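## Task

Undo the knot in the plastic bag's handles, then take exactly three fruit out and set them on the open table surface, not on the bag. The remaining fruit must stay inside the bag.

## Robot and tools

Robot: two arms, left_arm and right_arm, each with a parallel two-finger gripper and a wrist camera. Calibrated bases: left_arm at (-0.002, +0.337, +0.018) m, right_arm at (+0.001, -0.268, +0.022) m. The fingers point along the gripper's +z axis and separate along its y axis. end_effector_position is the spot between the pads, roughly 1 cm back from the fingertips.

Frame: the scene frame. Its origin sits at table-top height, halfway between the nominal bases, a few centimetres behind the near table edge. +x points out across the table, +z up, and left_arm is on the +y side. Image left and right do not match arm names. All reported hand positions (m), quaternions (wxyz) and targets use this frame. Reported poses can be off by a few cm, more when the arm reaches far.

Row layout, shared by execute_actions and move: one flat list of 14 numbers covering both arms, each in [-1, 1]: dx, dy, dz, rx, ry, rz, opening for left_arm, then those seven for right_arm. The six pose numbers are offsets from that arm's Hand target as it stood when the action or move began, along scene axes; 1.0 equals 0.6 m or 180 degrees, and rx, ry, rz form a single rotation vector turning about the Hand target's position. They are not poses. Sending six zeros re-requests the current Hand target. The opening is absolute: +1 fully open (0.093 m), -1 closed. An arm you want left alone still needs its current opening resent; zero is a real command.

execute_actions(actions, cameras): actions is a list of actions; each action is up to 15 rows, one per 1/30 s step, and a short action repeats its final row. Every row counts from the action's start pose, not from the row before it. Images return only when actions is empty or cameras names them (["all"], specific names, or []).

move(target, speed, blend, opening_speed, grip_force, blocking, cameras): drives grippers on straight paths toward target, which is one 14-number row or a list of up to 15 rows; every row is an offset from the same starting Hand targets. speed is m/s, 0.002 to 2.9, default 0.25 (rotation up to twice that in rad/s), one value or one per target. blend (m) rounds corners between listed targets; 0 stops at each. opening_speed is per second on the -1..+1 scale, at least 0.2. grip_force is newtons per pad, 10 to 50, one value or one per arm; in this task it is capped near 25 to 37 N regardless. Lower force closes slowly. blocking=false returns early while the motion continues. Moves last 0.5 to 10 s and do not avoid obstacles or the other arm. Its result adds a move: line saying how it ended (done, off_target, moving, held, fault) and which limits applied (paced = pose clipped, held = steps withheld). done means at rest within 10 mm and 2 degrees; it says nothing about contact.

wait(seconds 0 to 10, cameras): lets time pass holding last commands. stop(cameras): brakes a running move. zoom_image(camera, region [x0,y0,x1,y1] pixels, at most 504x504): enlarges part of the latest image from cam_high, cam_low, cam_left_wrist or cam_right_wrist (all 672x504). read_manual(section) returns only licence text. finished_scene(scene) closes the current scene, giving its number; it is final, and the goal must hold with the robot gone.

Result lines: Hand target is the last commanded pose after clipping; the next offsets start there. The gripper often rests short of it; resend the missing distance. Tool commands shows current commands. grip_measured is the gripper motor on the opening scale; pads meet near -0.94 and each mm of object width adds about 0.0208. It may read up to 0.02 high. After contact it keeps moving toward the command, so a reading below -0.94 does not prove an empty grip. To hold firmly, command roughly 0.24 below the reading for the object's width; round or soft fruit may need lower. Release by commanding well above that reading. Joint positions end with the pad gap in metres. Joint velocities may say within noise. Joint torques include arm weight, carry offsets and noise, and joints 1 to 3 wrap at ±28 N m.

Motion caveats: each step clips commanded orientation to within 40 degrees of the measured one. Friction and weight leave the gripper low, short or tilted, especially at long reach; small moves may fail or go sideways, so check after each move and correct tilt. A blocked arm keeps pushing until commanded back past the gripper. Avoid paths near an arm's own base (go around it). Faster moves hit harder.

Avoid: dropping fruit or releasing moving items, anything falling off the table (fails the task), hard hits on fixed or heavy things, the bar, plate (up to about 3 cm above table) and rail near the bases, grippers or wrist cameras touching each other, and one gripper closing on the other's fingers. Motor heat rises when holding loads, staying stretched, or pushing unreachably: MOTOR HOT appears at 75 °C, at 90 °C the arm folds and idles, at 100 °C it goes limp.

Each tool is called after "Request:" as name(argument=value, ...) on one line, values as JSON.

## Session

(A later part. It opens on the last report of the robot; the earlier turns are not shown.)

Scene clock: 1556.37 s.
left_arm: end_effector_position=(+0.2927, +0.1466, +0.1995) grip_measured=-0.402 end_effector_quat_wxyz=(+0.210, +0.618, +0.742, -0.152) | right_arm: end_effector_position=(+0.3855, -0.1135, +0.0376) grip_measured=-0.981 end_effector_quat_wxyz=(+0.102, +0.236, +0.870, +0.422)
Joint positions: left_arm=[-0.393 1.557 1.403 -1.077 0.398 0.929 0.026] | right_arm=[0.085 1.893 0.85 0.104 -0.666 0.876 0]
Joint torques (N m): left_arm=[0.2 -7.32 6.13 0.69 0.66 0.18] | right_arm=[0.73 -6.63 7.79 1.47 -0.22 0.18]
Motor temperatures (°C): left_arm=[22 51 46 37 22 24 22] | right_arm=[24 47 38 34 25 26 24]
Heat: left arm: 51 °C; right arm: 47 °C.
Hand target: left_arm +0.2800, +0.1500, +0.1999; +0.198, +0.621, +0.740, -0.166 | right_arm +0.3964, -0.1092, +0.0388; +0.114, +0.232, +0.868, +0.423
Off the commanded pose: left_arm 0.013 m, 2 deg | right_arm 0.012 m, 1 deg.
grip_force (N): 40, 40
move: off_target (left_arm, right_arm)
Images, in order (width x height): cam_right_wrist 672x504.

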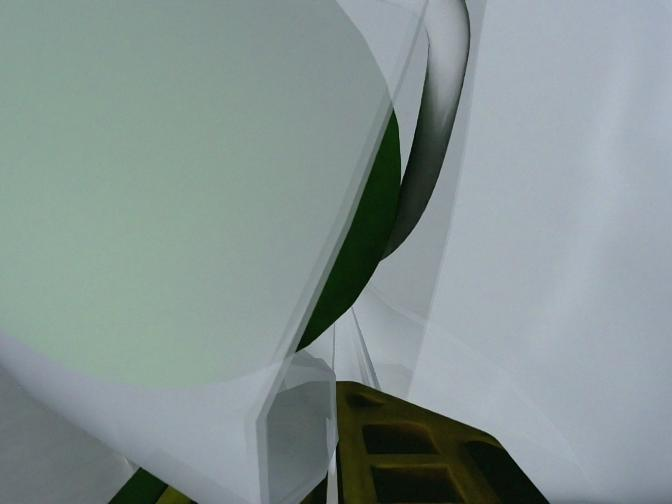

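Request:
move(target=[0, 0, 0, 0, 0, 0, -0.4, -0.005, 0.02, 0.0937, 0, 0, 0, -1], speed=0.06, cameras=["cam_right_wrist", "cam_left_wrist", "cam_high"])

Scene clock: 1563.50 s.
left_arm: end_effector_position=(+0.2927, +0.1466, +0.1995) grip_measured=-0.402 end_effector_quat_wxyz=(+0.210, +0.618, +0.742, -0.152) | right_arm: end_effector_position=(+0.3887, -0.1005, +0.0766) grip_measured=-0.981 end_effector_quat_wxyz=(+0.102, +0.237, +0.870, +0.421)
Joint positions: left_arm=[-0.393 1.557 1.403 -1.077 0.398 0.929 0.026] | right_arm=[0.126 1.799 0.919 -0.035 -0.64 0.918 0]
Joint torques (N m): left_arm=[0.21 -7.32 6.17 0.7 0.64 0.17] | right_arm=[0.72 -11.28 8.75 0.97 -0.21 0.16]
Heat: left arm: 50 °C; right arm: 48 °C.
Hand target: left_arm +0.2800, +0.1500, +0.1999; +0.198, +0.621, +0.740, -0.166 | right_arm +0.3934, -0.0972, +0.0951; +0.114, +0.233, +0.868, +0.423
Off the commanded pose: left_arm 0.013 m, 2 deg | right_arm 0.019 m, 1 deg.
grip_force (N): 40, 40
move: off_target (left_arm, right_arm)
Images, in order (width x height): cam_high 672x504, cam_left_wrist 672x504, cam_right_wrist 672x504.

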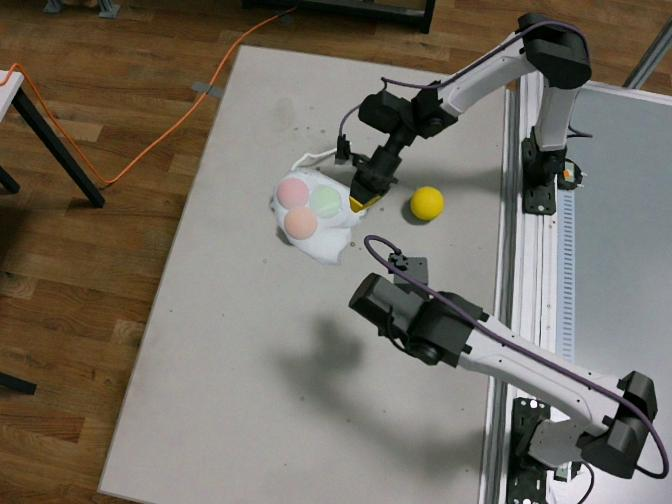

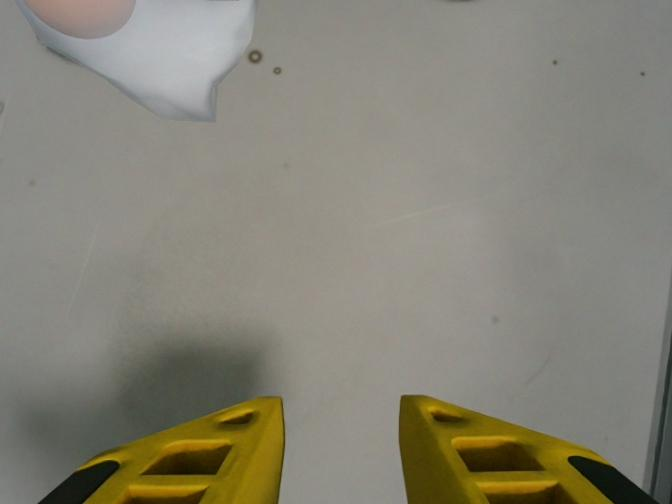

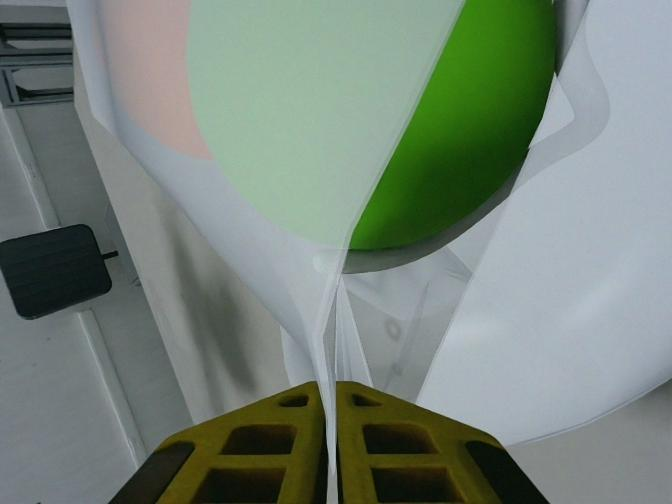

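Request:
move(target=[0, 0, 0, 0, 0, 0, -0.4, 0.0177, 0.1003, 0.0748, 0, 0, 0, -1], speed=0.06, cameras=["cam_right_wrist", "cam_low", "cam_high"])

Scene clock: 1570.37 s.
left_arm: end_effector_position=(+0.2927, +0.1466, +0.1995) grip_measured=-0.402 end_effector_quat_wxyz=(+0.210, +0.618, +0.742, -0.152) | right_arm: end_effector_position=(+0.4018, -0.0400, +0.1219) grip_measured=-0.981 end_effector_quat_wxyz=(+0.105, +0.234, +0.871, +0.420)
Joint positions: left_arm=[-0.393 1.557 1.403 -1.077 0.398 0.929 0.026] | right_arm=[0.293 1.792 1.098 -0.133 -0.53 1.063 0]
Joint torques (N m): left_arm=[0.09 -7.35 6.16 0.71 0.65 0.17] | right_arm=[0.5 -11.32 9.63 1.03 -0.15 0.19]
Heat: left arm: 49 °C; right arm: 49 °C.
Hand target: left_arm +0.2800, +0.1500, +0.1999; +0.198, +0.621, +0.740, -0.166 | right_arm +0.4039, -0.0370, +0.1399; +0.114, +0.233, +0.868, +0.423
Off the commanded pose: left_arm 0.013 m, 2 deg | right_arm 0.018 m, 1 deg.
grip_force (N): 40, 40
move: off_target (left_arm, right_arm)
Images, in order (width x height): cam_high 672x504, cam_low 672x504, cam_right_wrist 672x504.

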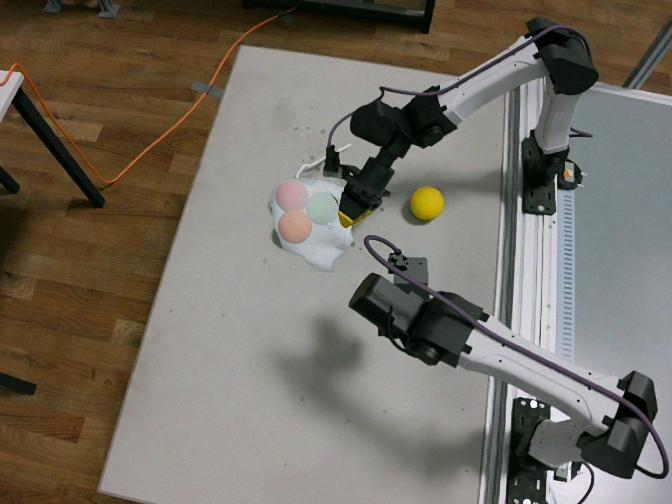

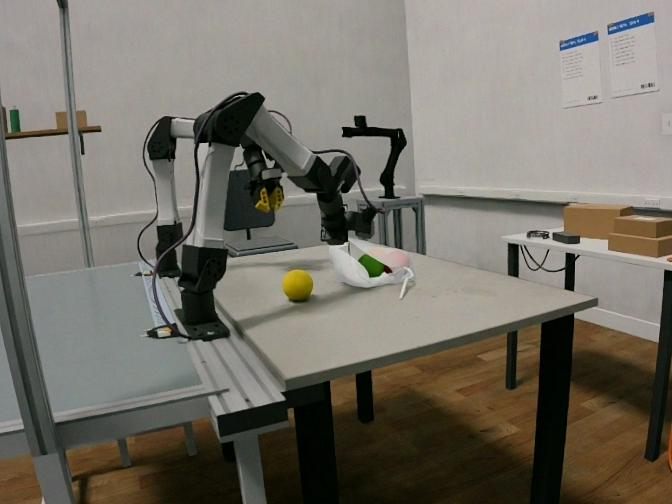

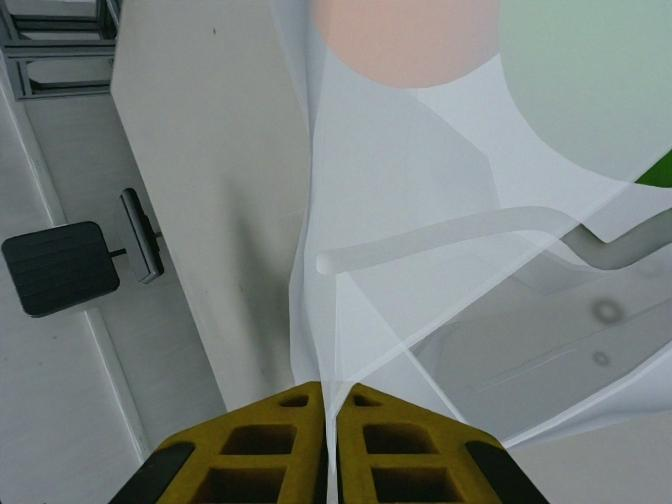

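Request:
zoom_image(camera="cam_low", region=[290, 210, 440, 320])

Request:
zoom_image(camera="cam_high", region=[240, 130, 400, 290])

Scaled by 3.360 from the camera's 672x504 image, which has a finer 960x720 frame.

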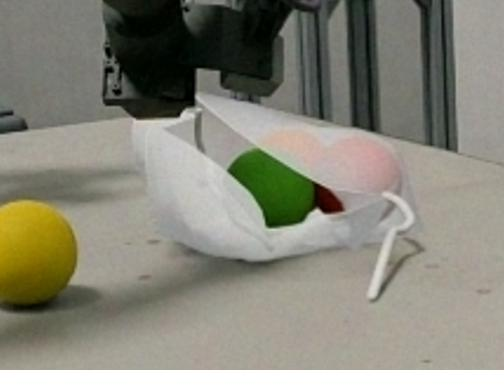

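Scaled by 3.150 from the camera's 672x504 image, which has a finer 960x720 frame.

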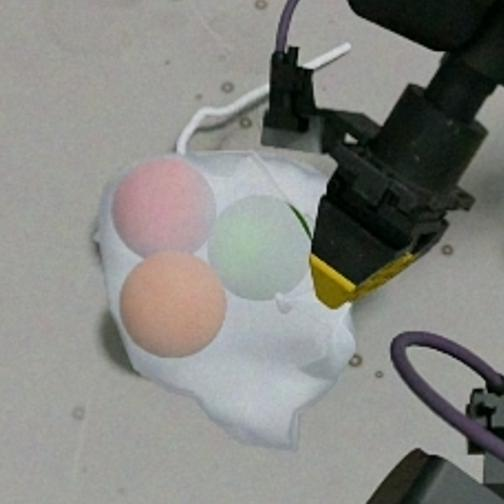

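Request:
move(target=[0, 0, 0, 0, 0, 0, -0.4, 0.0333, 0.12, 0.0167, 0, 0, 0, -1], speed=0.06, cameras=["all"])

Scene clock: 1601.53 s.
left_arm: end_effector_position=(+0.2927, +0.1466, +0.1995) grip_measured=-0.402 end_effector_quat_wxyz=(+0.210, +0.618, +0.742, -0.152) | right_arm: end_effector_position=(+0.4228, +0.0306, +0.1539) grip_measured=-0.981 end_effector_quat_wxyz=(+0.123, +0.226, +0.864, +0.433)
Joint positions: left_arm=[-0.393 1.557 1.403 -1.077 0.398 0.929 0.026] | right_arm=[0.445 1.894 1.318 -0.149 -0.419 1.182 0]
Joint torques (N m): left_arm=[0.14 -7.27 6.09 0.71 0.67 0.17] | right_arm=[0.47 -8.35 10.22 1.2 -0.06 0.21]
Motor temperatures (°C): left_arm=[22 47 45 35 22 24 22] | right_arm=[24 54 39 31 25 26 25]
Heat: left arm: 47 °C; right arm: 54 °C.
Hand target: left_arm +0.2800, +0.1500, +0.1999; +0.198, +0.621, +0.740, -0.166 | right_arm +0.4239, +0.0349, +0.1500; +0.114, +0.233, +0.868, +0.423
Off the commanded pose: left_arm 0.013 m, 2 deg | right_arm 0.006 m, 2 deg.
grip_force (N): 40, 40
move: off_target (left_arm)

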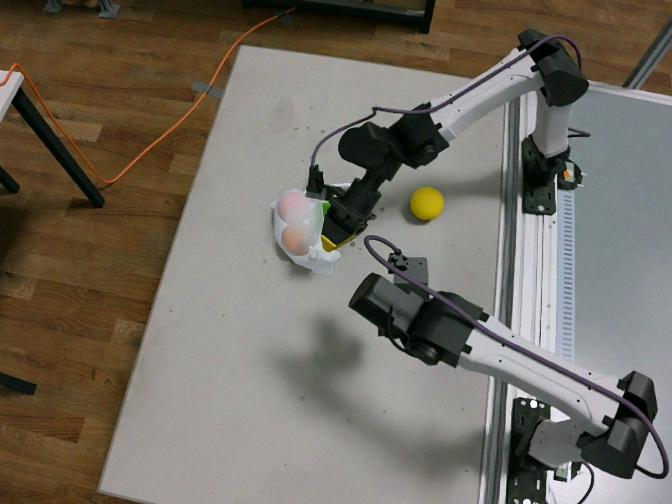

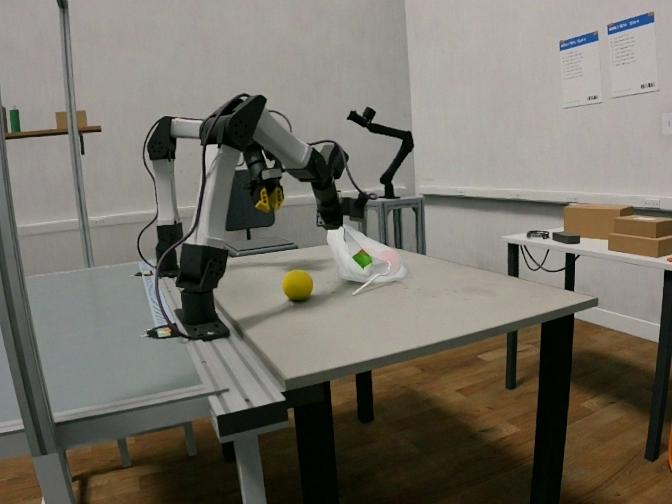

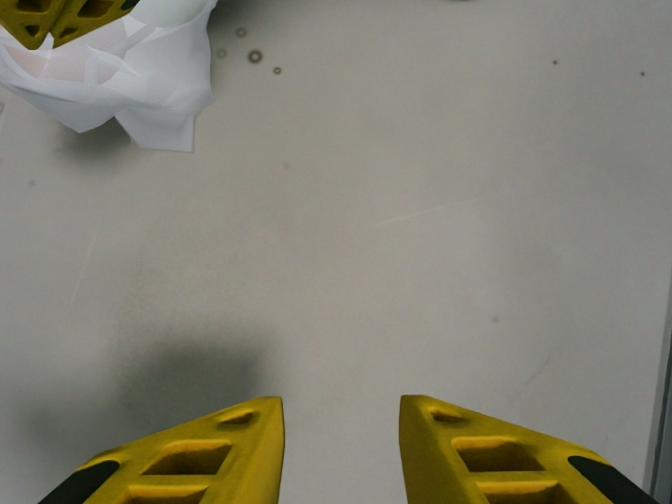

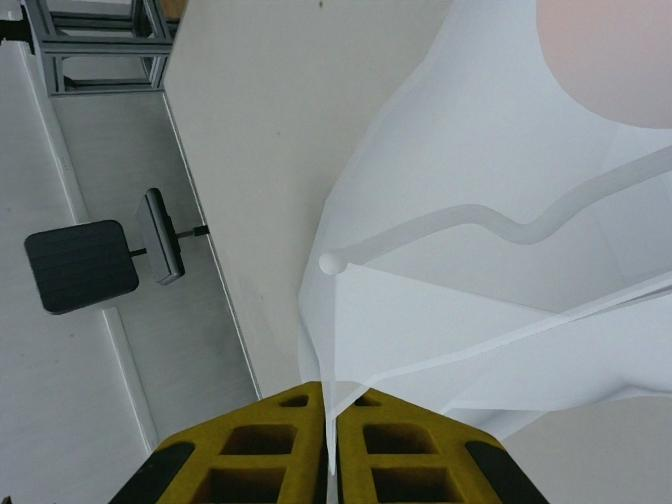

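Request:
zoom_image(camera="cam_low", region=[290, 210, 440, 320])

Request:
zoom_image(camera="cam_high", region=[240, 150, 400, 300])

Request:
zoom_image(camera="cam_left_wrist", region=[0, 0, 260, 200])

Scaled by 3.360 from the camera's 672x504 image, which has a finer 960x720 frame.

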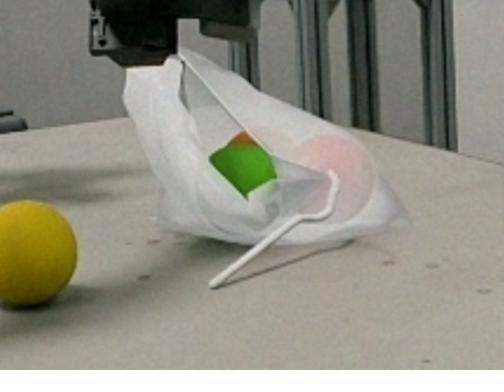

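Scaled by 3.150 from the camera's 672x504 image, which has a finer 960x720 frame.

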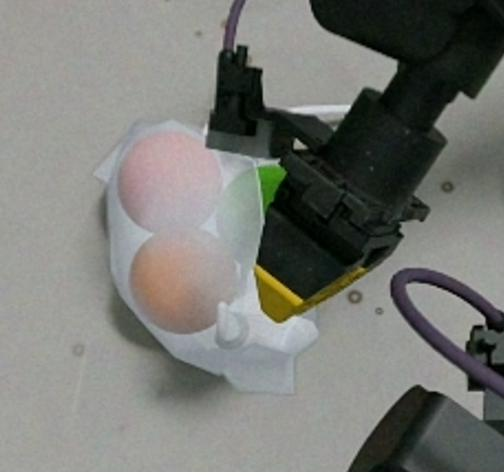

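Scaled by 1.938 from the camera's 672x504 image, which has a finer 960x720 frame.

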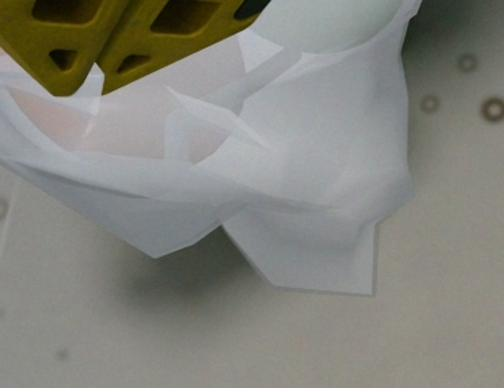

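Request:
move(target=[0, 0, 0, 0, 0, 0, -0.4, 0.0068, 0.0335, -0.025, -0.197, -0.341, 0.308, -1], speed=0.2, cameras=["all"])

Scene clock: 1624.10 s.
left_arm: end_effector_position=(+0.2927, +0.1466, +0.1995) grip_measured=-0.402 end_effector_quat_wxyz=(+0.210, +0.618, +0.742, -0.152) | right_arm: end_effector_position=(+0.4219, +0.0443, +0.1305) grip_measured=-0.981 end_effector_quat_wxyz=(+0.368, -0.441, +0.788, +0.221)
Joint positions: left_arm=[-0.393 1.557 1.403 -1.077 0.398 0.929 0.026] | right_arm=[0.478 1.96 1.343 -0.149 -0.388 -0.34 0]
Joint torques (N m): left_arm=[0.18 -7.36 6.17 0.7 0.67 0.17] | right_arm=[0.91 -8.79 10.22 1.61 -0.14 0.01]
Heat: left arm: 46 °C; right arm: 51 °C.
Hand target: left_arm +0.2800, +0.1500, +0.1999; +0.198, +0.621, +0.740, -0.166 | right_arm +0.4280, +0.0550, +0.1350; +0.380, -0.449, +0.778, +0.219
Off the commanded pose: left_arm 0.013 m, 2 deg | right_arm 0.013 m, 2 deg.
grip_force (N): 40, 40
move: off_target (left_arm, right_arm)

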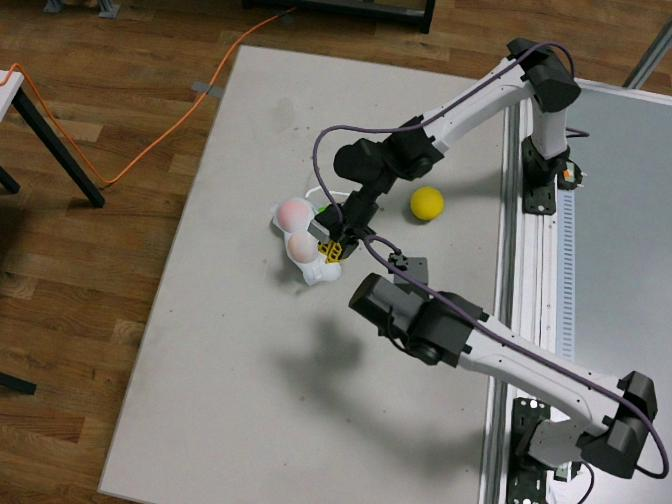

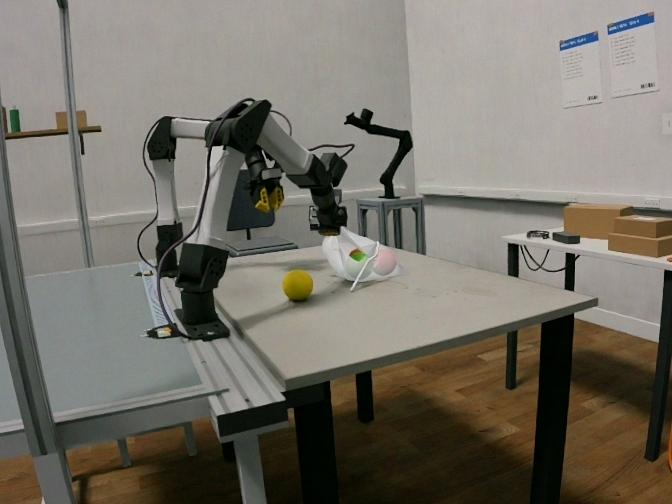

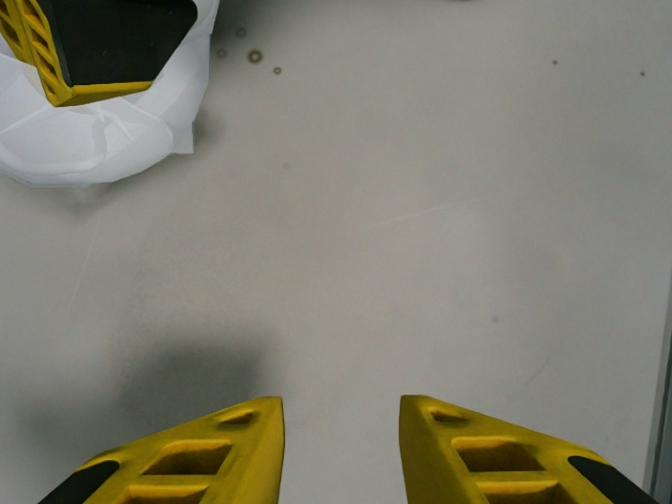

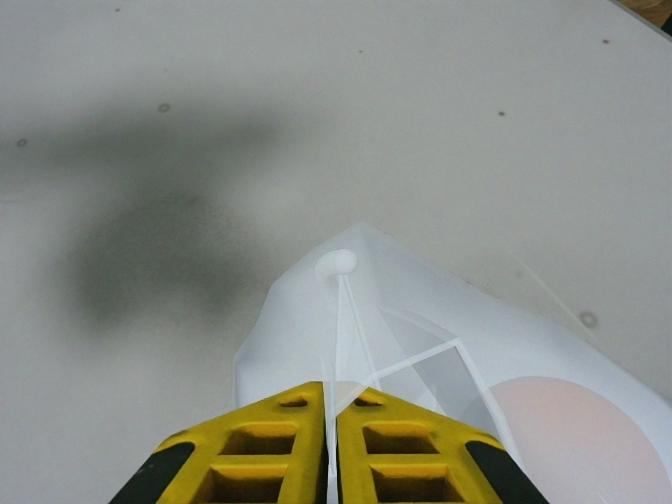

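Request:
zoom_image(camera="cam_low", region=[290, 210, 440, 320])

Request:
zoom_image(camera="cam_high", region=[240, 170, 400, 310])

Scaled by 3.360 from the camera's 672x504 image, which has a finer 960x720 frame.

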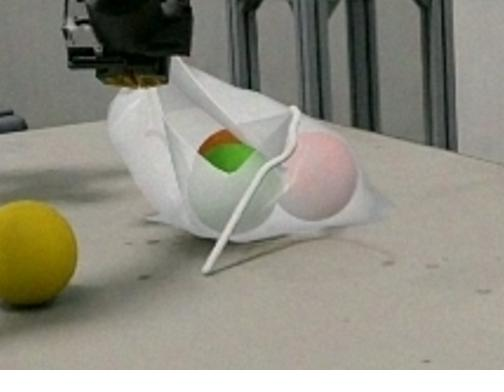

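Scaled by 3.150 from the camera's 672x504 image, which has a finer 960x720 frame.

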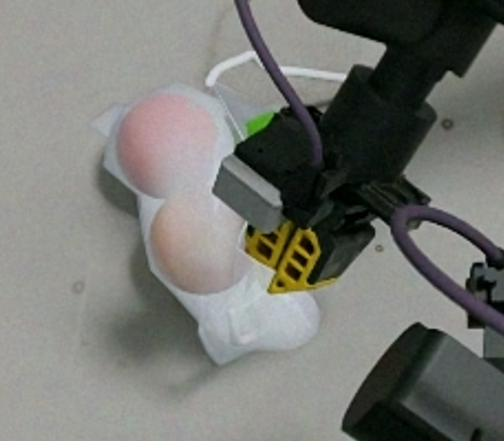

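Request:
zoom_image(camera="cam_low", region=[315, 220, 415, 300])

Scaled by 5.040 from the camera's 672x504 image, which has a finer 960x720 frame.

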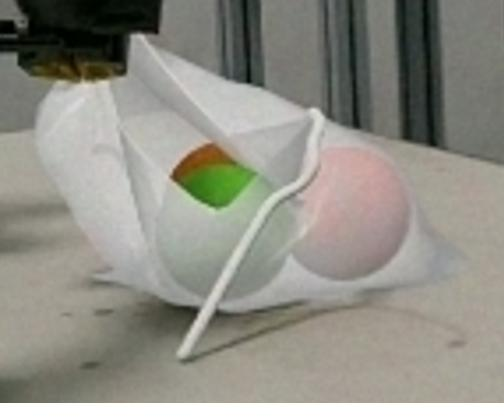

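Request:
move(target=[0, 0, 0, 0, 0, 0, -0.4, -0.0267, -0.1, 0.0, 0, 0, 0, -1], speed=0.08, cameras=["cam_low", "cam_high", "cam_right_wrist"])

Request:
zoom_image(camera="cam_low", region=[315, 220, 415, 300])

Request:
zoom_image(camera="cam_high", region=[240, 170, 400, 310])

Scene clock: 1668.10 s.
left_arm: end_effector_position=(+0.2927, +0.1466, +0.1995) grip_measured=-0.402 end_effector_quat_wxyz=(+0.210, +0.618, +0.742, -0.152) | right_arm: end_effector_position=(+0.4134, -0.0043, +0.1178) grip_measured=-0.981 end_effector_quat_wxyz=(+0.359, -0.445, +0.791, +0.216)
Joint positions: left_arm=[-0.393 1.557 1.403 -1.077 0.398 0.929 0.026] | right_arm=[0.379 1.883 1.21 -0.148 -0.45 -0.429 0]
Joint torques (N m): left_arm=[0.18 -7.31 6.19 0.7 0.66 0.16] | right_arm=[-0.59 -13.2 5.71 1.56 -0.4 0.04]
Motor temperatures (°C): left_arm=[22 45 44 33 22 24 22] | right_arm=[24 53 44 35 25 26 25]
Heat: left arm: 45 °C; right arm: 53 °C.
Hand target: left_arm +0.2800, +0.1500, +0.1999; +0.198, +0.621, +0.740, -0.166 | right_arm +0.4120, -0.0049, +0.1349; +0.380, -0.450, +0.778, +0.219
Off the commanded pose: left_arm 0.013 m, 2 deg | right_arm 0.017 m, 3 deg.
grip_force (N): 40, 40
move: off_target (left_arm, right_arm)
Images, in order (width x height): cam_high 672x504, cam_low 672x504, cam_right_wrist 672x504.

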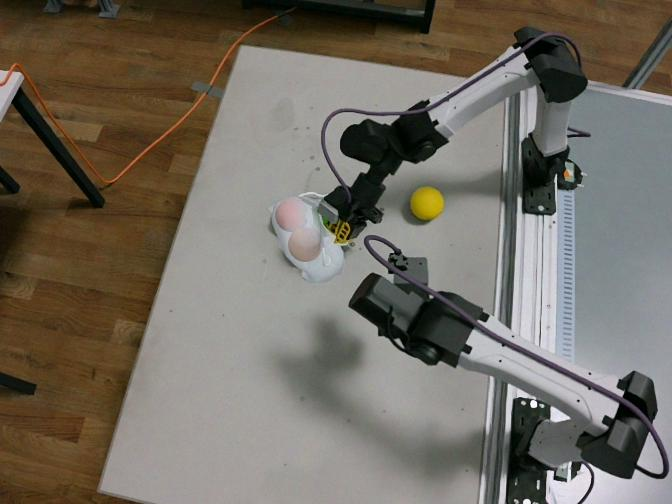

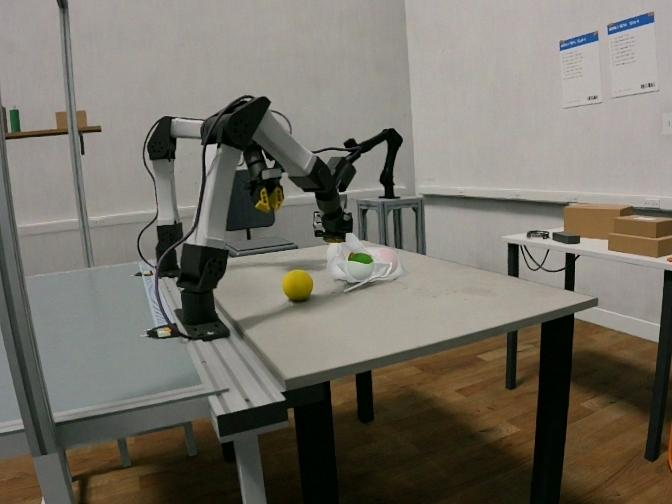

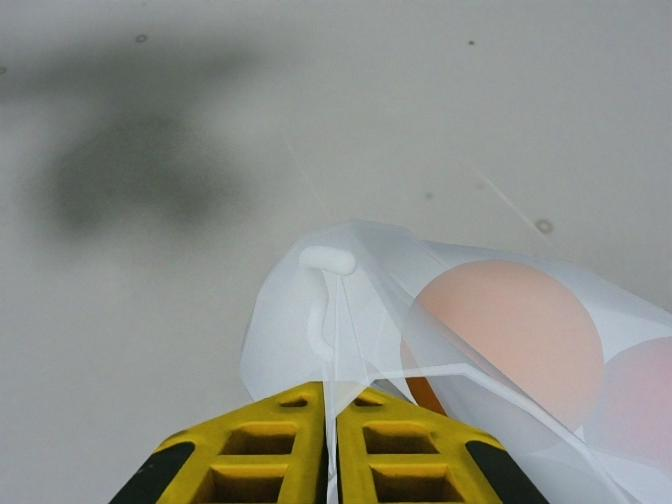

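Scaled by 5.040 from the camera's 672x504 image, which has a finer 960x720 frame.

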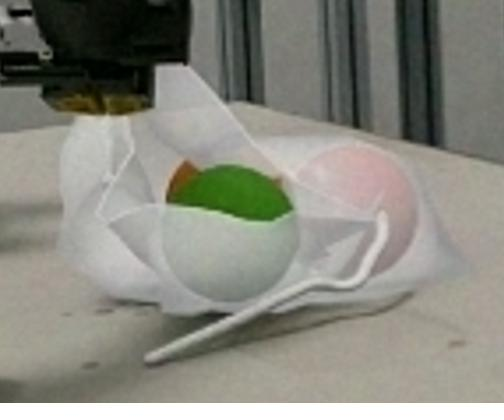

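Scaled by 3.150 from the camera's 672x504 image, which has a finer 960x720 frame.

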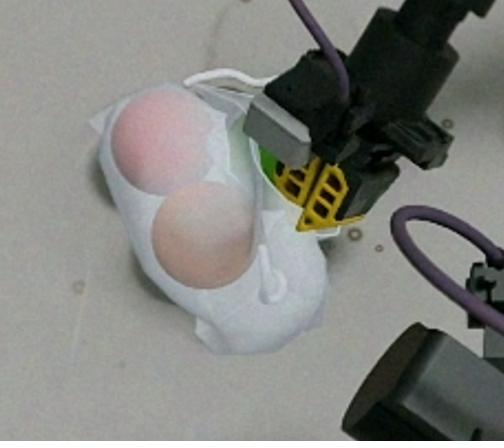

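Request:
move(target=[0, 0, 0, 0, 0, 0, -0.4, 0.0, 0.045, -0.125, 0, 0, 0, -1], speed=0.07, cameras=["cam_low", "cam_high", "cam_right_wrist"])

Request:
zoom_image(camera="cam_low", region=[315, 220, 415, 300])

Request:
zoom_image(camera="cam_high", region=[240, 170, 400, 310])

Scene clock: 1690.17 s.
left_arm: end_effector_position=(+0.2927, +0.1466, +0.1995) grip_measured=-0.402 end_effector_quat_wxyz=(+0.210, +0.618, +0.742, -0.152) | right_arm: end_effector_position=(+0.4132, +0.0183, +0.0684) grip_measured=-0.981 end_effector_quat_wxyz=(+0.378, -0.451, +0.778, +0.221)
Joint positions: left_arm=[-0.393 1.557 1.403 -1.077 0.398 0.929 0.026] | right_arm=[0.423 2.006 1.12 0.123 -0.436 -0.403 0]
Joint torques (N m): left_arm=[0.08 -7.34 6.15 0.72 0.66 0.17] | right_arm=[0.72 -8.61 5.45 1.81 -0.11 0.21]
Motor temperatures (°C): left_arm=[22 45 44 32 22 24 22] | right_arm=[24 57 40 35 25 26 25]
Heat: left arm: 45 °C; right arm: 57 °C.
Hand target: left_arm +0.2800, +0.1500, +0.1999; +0.198, +0.621, +0.740, -0.166 | right_arm +0.4120, +0.0222, +0.0600; +0.380, -0.450, +0.778, +0.219
Off the commanded pose: left_arm 0.013 m, 2 deg | right_arm 0.009 m, 0 deg.
grip_force (N): 40, 40
move: off_target (left_arm)
Images, in order (width x height): cam_high 672x504, cam_low 672x504, cam_right_wrist 672x504.

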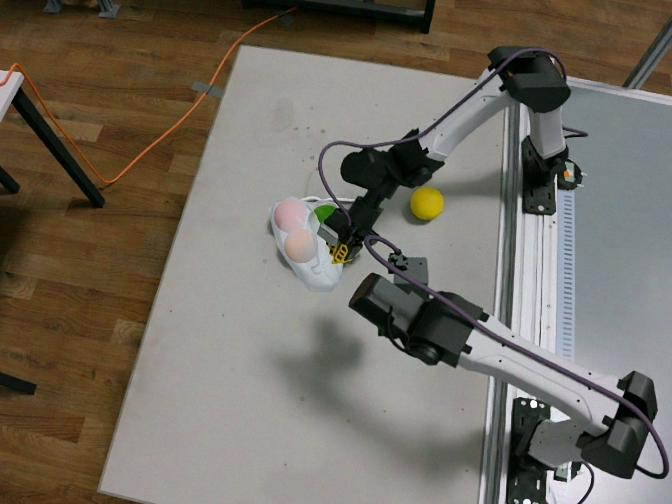

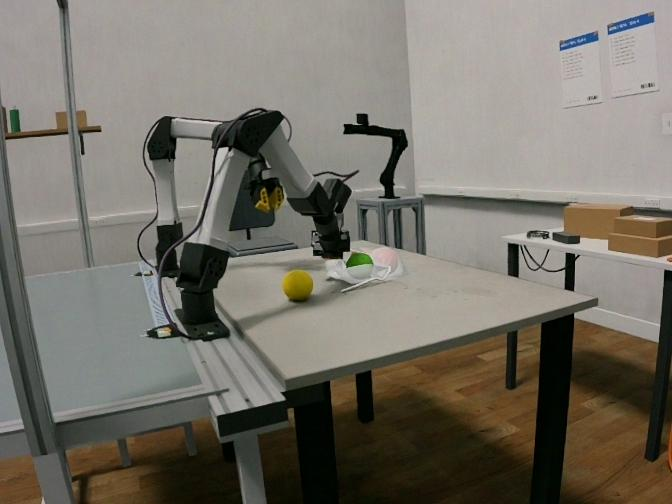

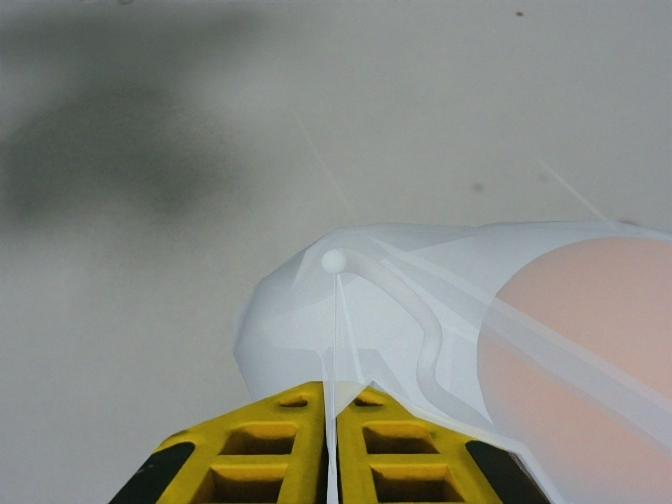

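Scaled by 5.040 from the camera's 672x504 image, which has a finer 960x720 frame.

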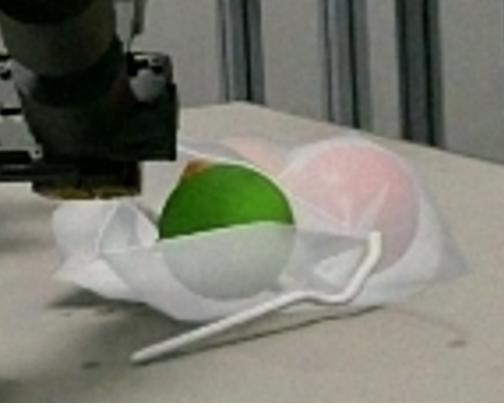

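Scaled by 3.150 from the camera's 672x504 image, which has a finer 960x720 frame.

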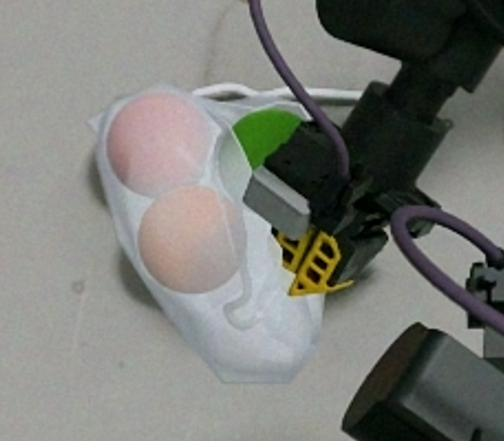

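Request:
move(target=[0, 0, 0, 0, 0, 0, -0.4, 0.0, 0.0167, -0.045, 0, 0, 0, -1], speed=0.05, cameras=["cam_low", "cam_right_wrist"])

Request:
zoom_image(camera="cam_low", region=[315, 220, 415, 300])

Scene clock: 1694.73 s.
left_arm: end_effector_position=(+0.2927, +0.1466, +0.1995) grip_measured=-0.402 end_effector_quat_wxyz=(+0.210, +0.618, +0.742, -0.152) | right_arm: end_effector_position=(+0.4142, +0.0283, +0.0422) grip_measured=-0.981 end_effector_quat_wxyz=(+0.379, -0.451, +0.778, +0.220)
Joint positions: left_arm=[-0.393 1.557 1.403 -1.077 0.398 0.929 0.026] | right_arm=[0.444 2.088 1.113 0.219 -0.42 -0.387 0]
Joint torques (N m): left_arm=[0.21 -7.36 6.06 0.7 0.67 0.17] | right_arm=[0.84 -9.02 5.04 1.86 -0.12 0.2]
Motor temperatures (°C): left_arm=[22 45 43 32 22 24 22] | right_arm=[24 56 40 36 25 26 25]
Heat: left arm: 45 °C; right arm: 56 °C.
Hand target: left_arm +0.2800, +0.1500, +0.1999; +0.198, +0.621, +0.740, -0.166 | right_arm +0.4120, +0.0321, +0.0329; +0.380, -0.450, +0.778, +0.219
Off the commanded pose: left_arm 0.013 m, 2 deg | right_arm 0.010 m, 0 deg.
grip_force (N): 40, 40
move: off_target (left_arm)
Images, in order (width x height): cam_low 672x504, cam_right_wrist 672x504.

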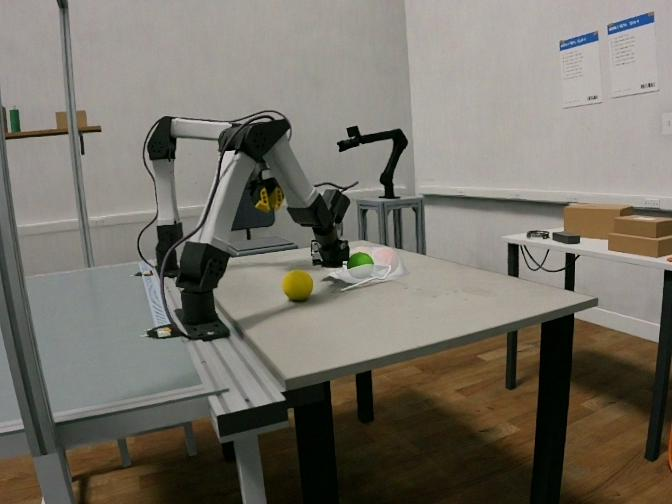

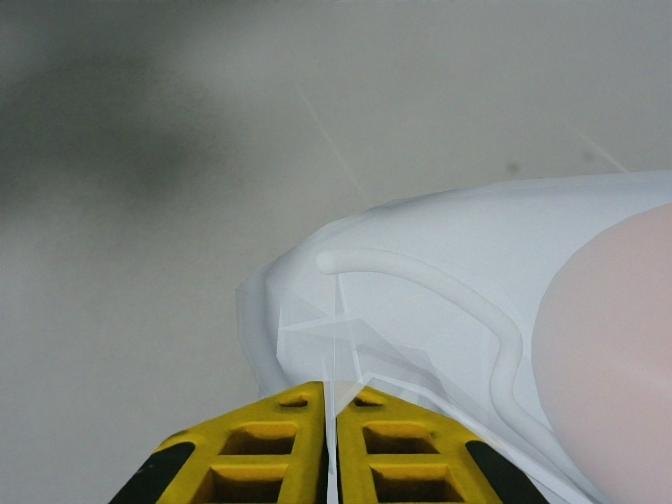

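Scaled by 5.040 from the camera's 672x504 image, which has a finer 960x720 frame.

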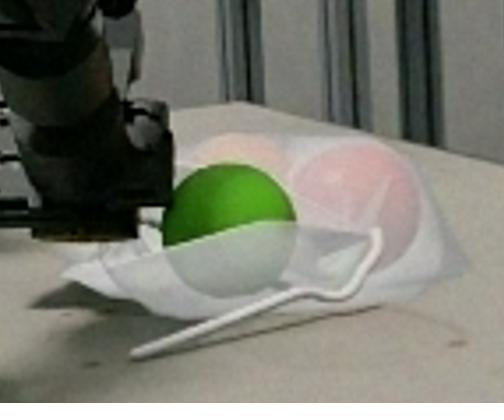

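Request:
move(target=[0, 0, 0, 0, 0, 0, -0.4, 0, 0, 0, 0, 0, 0, -0.55], speed=0.05, opening_speed=0.3, cameras=["cam_right_wrist"])

Scene clock: 1701.03 s.
left_arm: end_effector_position=(+0.2927, +0.1466, +0.1995) grip_measured=-0.402 end_effector_quat_wxyz=(+0.210, +0.618, +0.742, -0.152) | right_arm: end_effector_position=(+0.4144, +0.0284, +0.0423) grip_measured=-0.553 end_effector_quat_wxyz=(+0.379, -0.450, +0.778, +0.220)
Joint positions: left_arm=[-0.393 1.557 1.403 -1.077 0.398 0.929 0.026] | right_arm=[0.444 2.088 1.113 0.22 -0.42 -0.387 0.019]
Joint torques (N m): left_arm=[0.13 -7.41 6.23 0.71 0.66 0.18] | right_arm=[0.7 -9.01 5.18 1.82 -0.1 0.21]
Motor temperatures (°C): left_arm=[22 45 43 32 22 24 22] | right_arm=[24 56 40 36 25 26 25]
Heat: left arm: 45 °C; right arm: 56 °C.
Hand target: left_arm +0.2800, +0.1500, +0.1999; +0.198, +0.621, +0.740, -0.166 | right_arm +0.4120, +0.0321, +0.0329; +0.380, -0.450, +0.778, +0.219
Off the commanded pose: left_arm 0.013 m, 2 deg | right_arm 0.010 m, 0 deg.
grip_force (N): 40, 40
move: off_target (left_arm)
Images, in order (width x height): cam_right_wrist 672x504.

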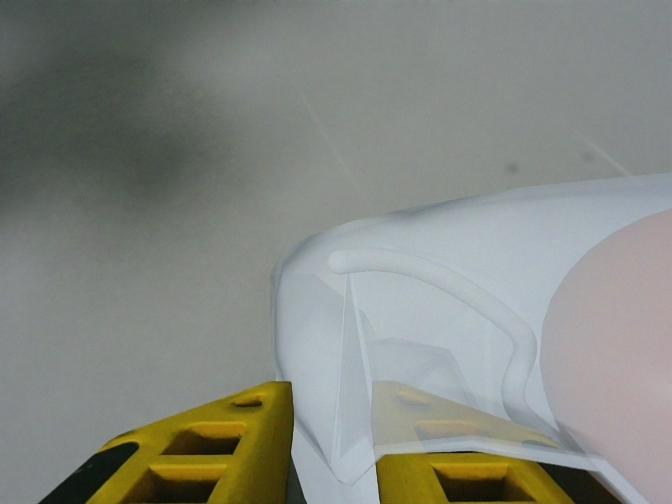

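Request:
move(target=[0, 0, 0, 0, 0, 0, -0.4, -0.0361, -0.0625, 0.0667, 0, 0, 0, -0.55], speed=0.06, cameras=["cam_right_wrist", "cam_low"])

Request:
zoom_image(camera="cam_low", region=[315, 220, 415, 300])

Scene clock: 1708.77 s.
left_arm: end_effector_position=(+0.2927, +0.1466, +0.1995) grip_measured=-0.402 end_effector_quat_wxyz=(+0.210, +0.618, +0.742, -0.152) | right_arm: end_effector_position=(+0.3975, -0.0013, +0.0648) grip_measured=-0.553 end_effector_quat_wxyz=(+0.383, -0.446, +0.780, +0.215)
Joint positions: left_arm=[-0.393 1.557 1.403 -1.077 0.398 0.929 0.026] | right_arm=[0.401 1.94 0.998 0.182 -0.437 -0.413 0.019]
Joint torques (N m): left_arm=[0.16 -7.31 6.22 0.71 0.65 0.17] | right_arm=[-0.95 -12.93 5.09 1.17 -0.37 0.05]
Motor temperatures (°C): left_arm=[22 45 43 32 22 24 22] | right_arm=[24 56 39 36 25 26 25]
Heat: left arm: 45 °C; right arm: 56 °C.
Hand target: left_arm +0.2800, +0.1500, +0.1999; +0.198, +0.621, +0.740, -0.166 | right_arm +0.3904, -0.0055, +0.0729; +0.380, -0.450, +0.778, +0.219
Off the commanded pose: left_arm 0.013 m, 2 deg | right_arm 0.012 m, 1 deg.
grip_force (N): 40, 40
move: off_target (left_arm, right_arm)
Images, in order (width x height): cam_low 672x504, cam_right_wrist 672x504.

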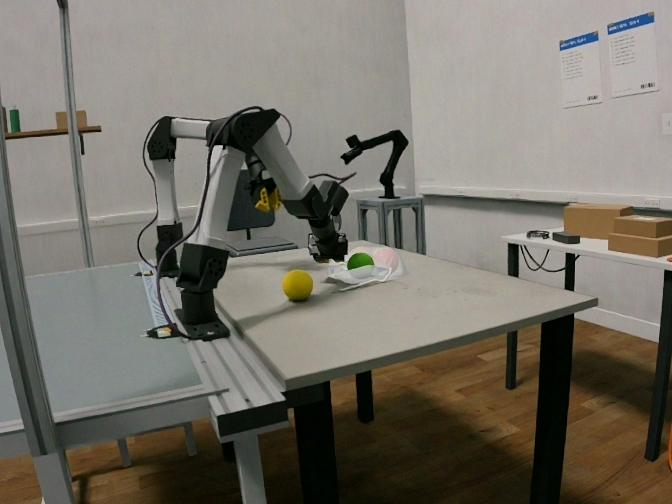

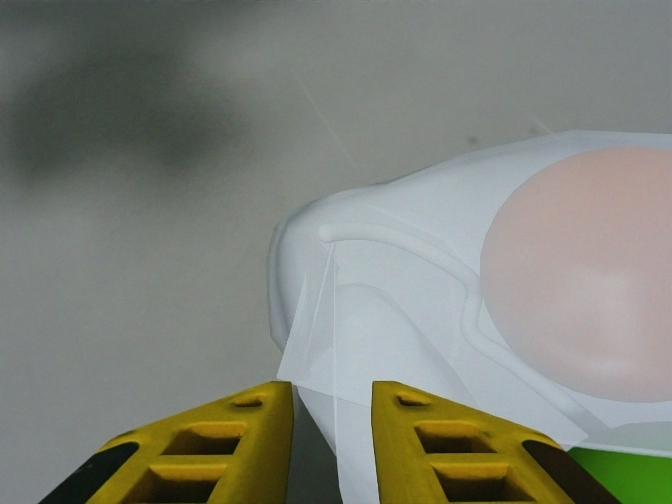

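Scaled by 5.040 from the camera's 672x504 image, which has a finer 960x720 frame.

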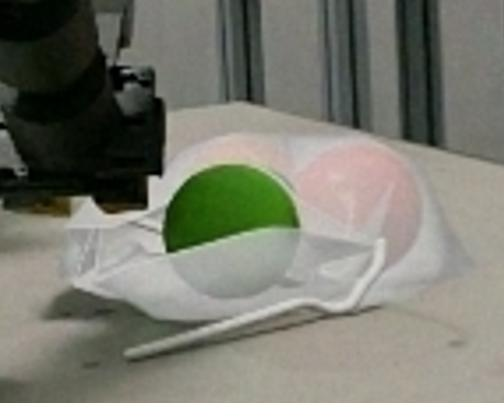

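Request:
move(target=[[0, 0, 0, 0, 0, 0, -0.4, -0.0173, -0.0408, 0.0952, 0, 0, 0, -0.55], [0, 0, 0, 0, 0, 0, -0.4, 0.026, -0.2442, 0.1335, -0.0576, 0.0337, -0.0004, -0.3]], speed=0.1, blend=[0.02, 0], cameras=["all"])

Scene clock: 1718.73 s.
left_arm: end_effector_position=(+0.2927, +0.1466, +0.1995) grip_measured=-0.402 end_effector_quat_wxyz=(+0.210, +0.618, +0.742, -0.152) | right_arm: end_effector_position=(+0.4038, -0.1530, +0.1524) grip_measured=-0.303 end_effector_quat_wxyz=(+0.302, -0.467, +0.815, +0.163)
Joint positions: left_arm=[-0.393 1.557 1.403 -1.077 0.398 0.929 0.026] | right_arm=[0.038 1.734 1.311 -0.682 -0.525 -0.838 0.031]
Joint torques (N m): left_arm=[0.25 -7.35 6.2 0.7 0.66 0.17] | right_arm=[-0.58 -6.64 9.52 0.73 -0.53 0.08]
Motor temperatures (°C): left_arm=[22 45 43 32 22 24 22] | right_arm=[24 55 39 34 25 26 24]
Heat: left arm: 45 °C; right arm: 55 °C.
Hand target: left_arm +0.2800, +0.1500, +0.1999; +0.198, +0.621, +0.740, -0.166 | right_arm +0.4060, -0.1519, +0.1531; +0.296, -0.469, +0.814, +0.171
Off the commanded pose: left_arm 0.013 m, 2 deg | right_arm 0.003 m, 1 deg.
grip_force (N): 40, 40
move: off_target (left_arm)

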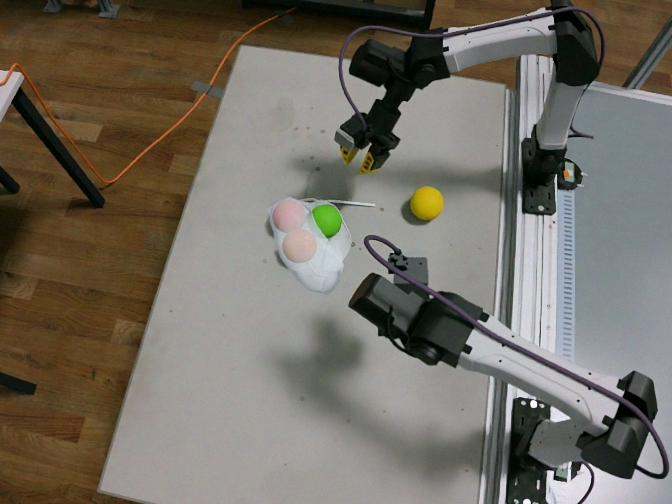

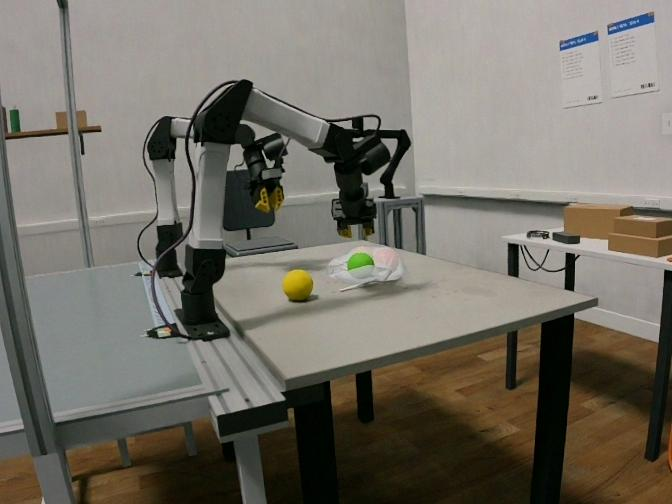

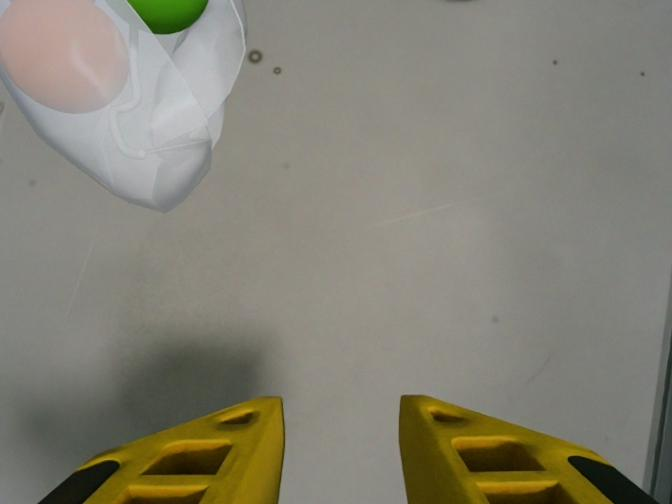

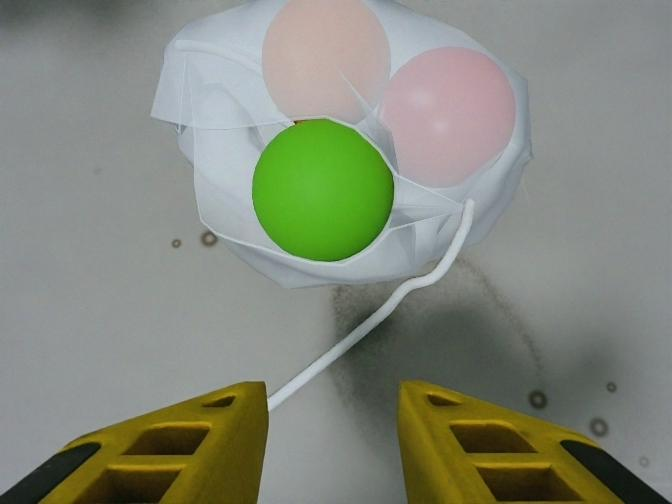

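Request:
zoom_image(camera="cam_right_wrist", region=[140, 0, 560, 300])

Scaled by 1.200 from the camera's 672x504 image, which has a finer 960x720 frame.

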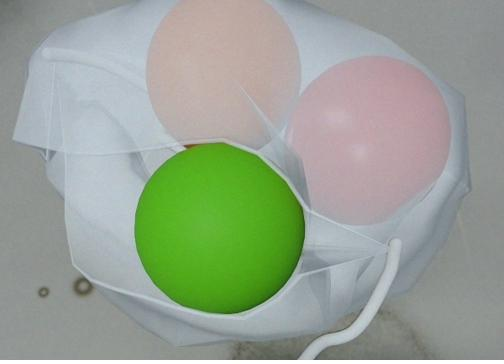

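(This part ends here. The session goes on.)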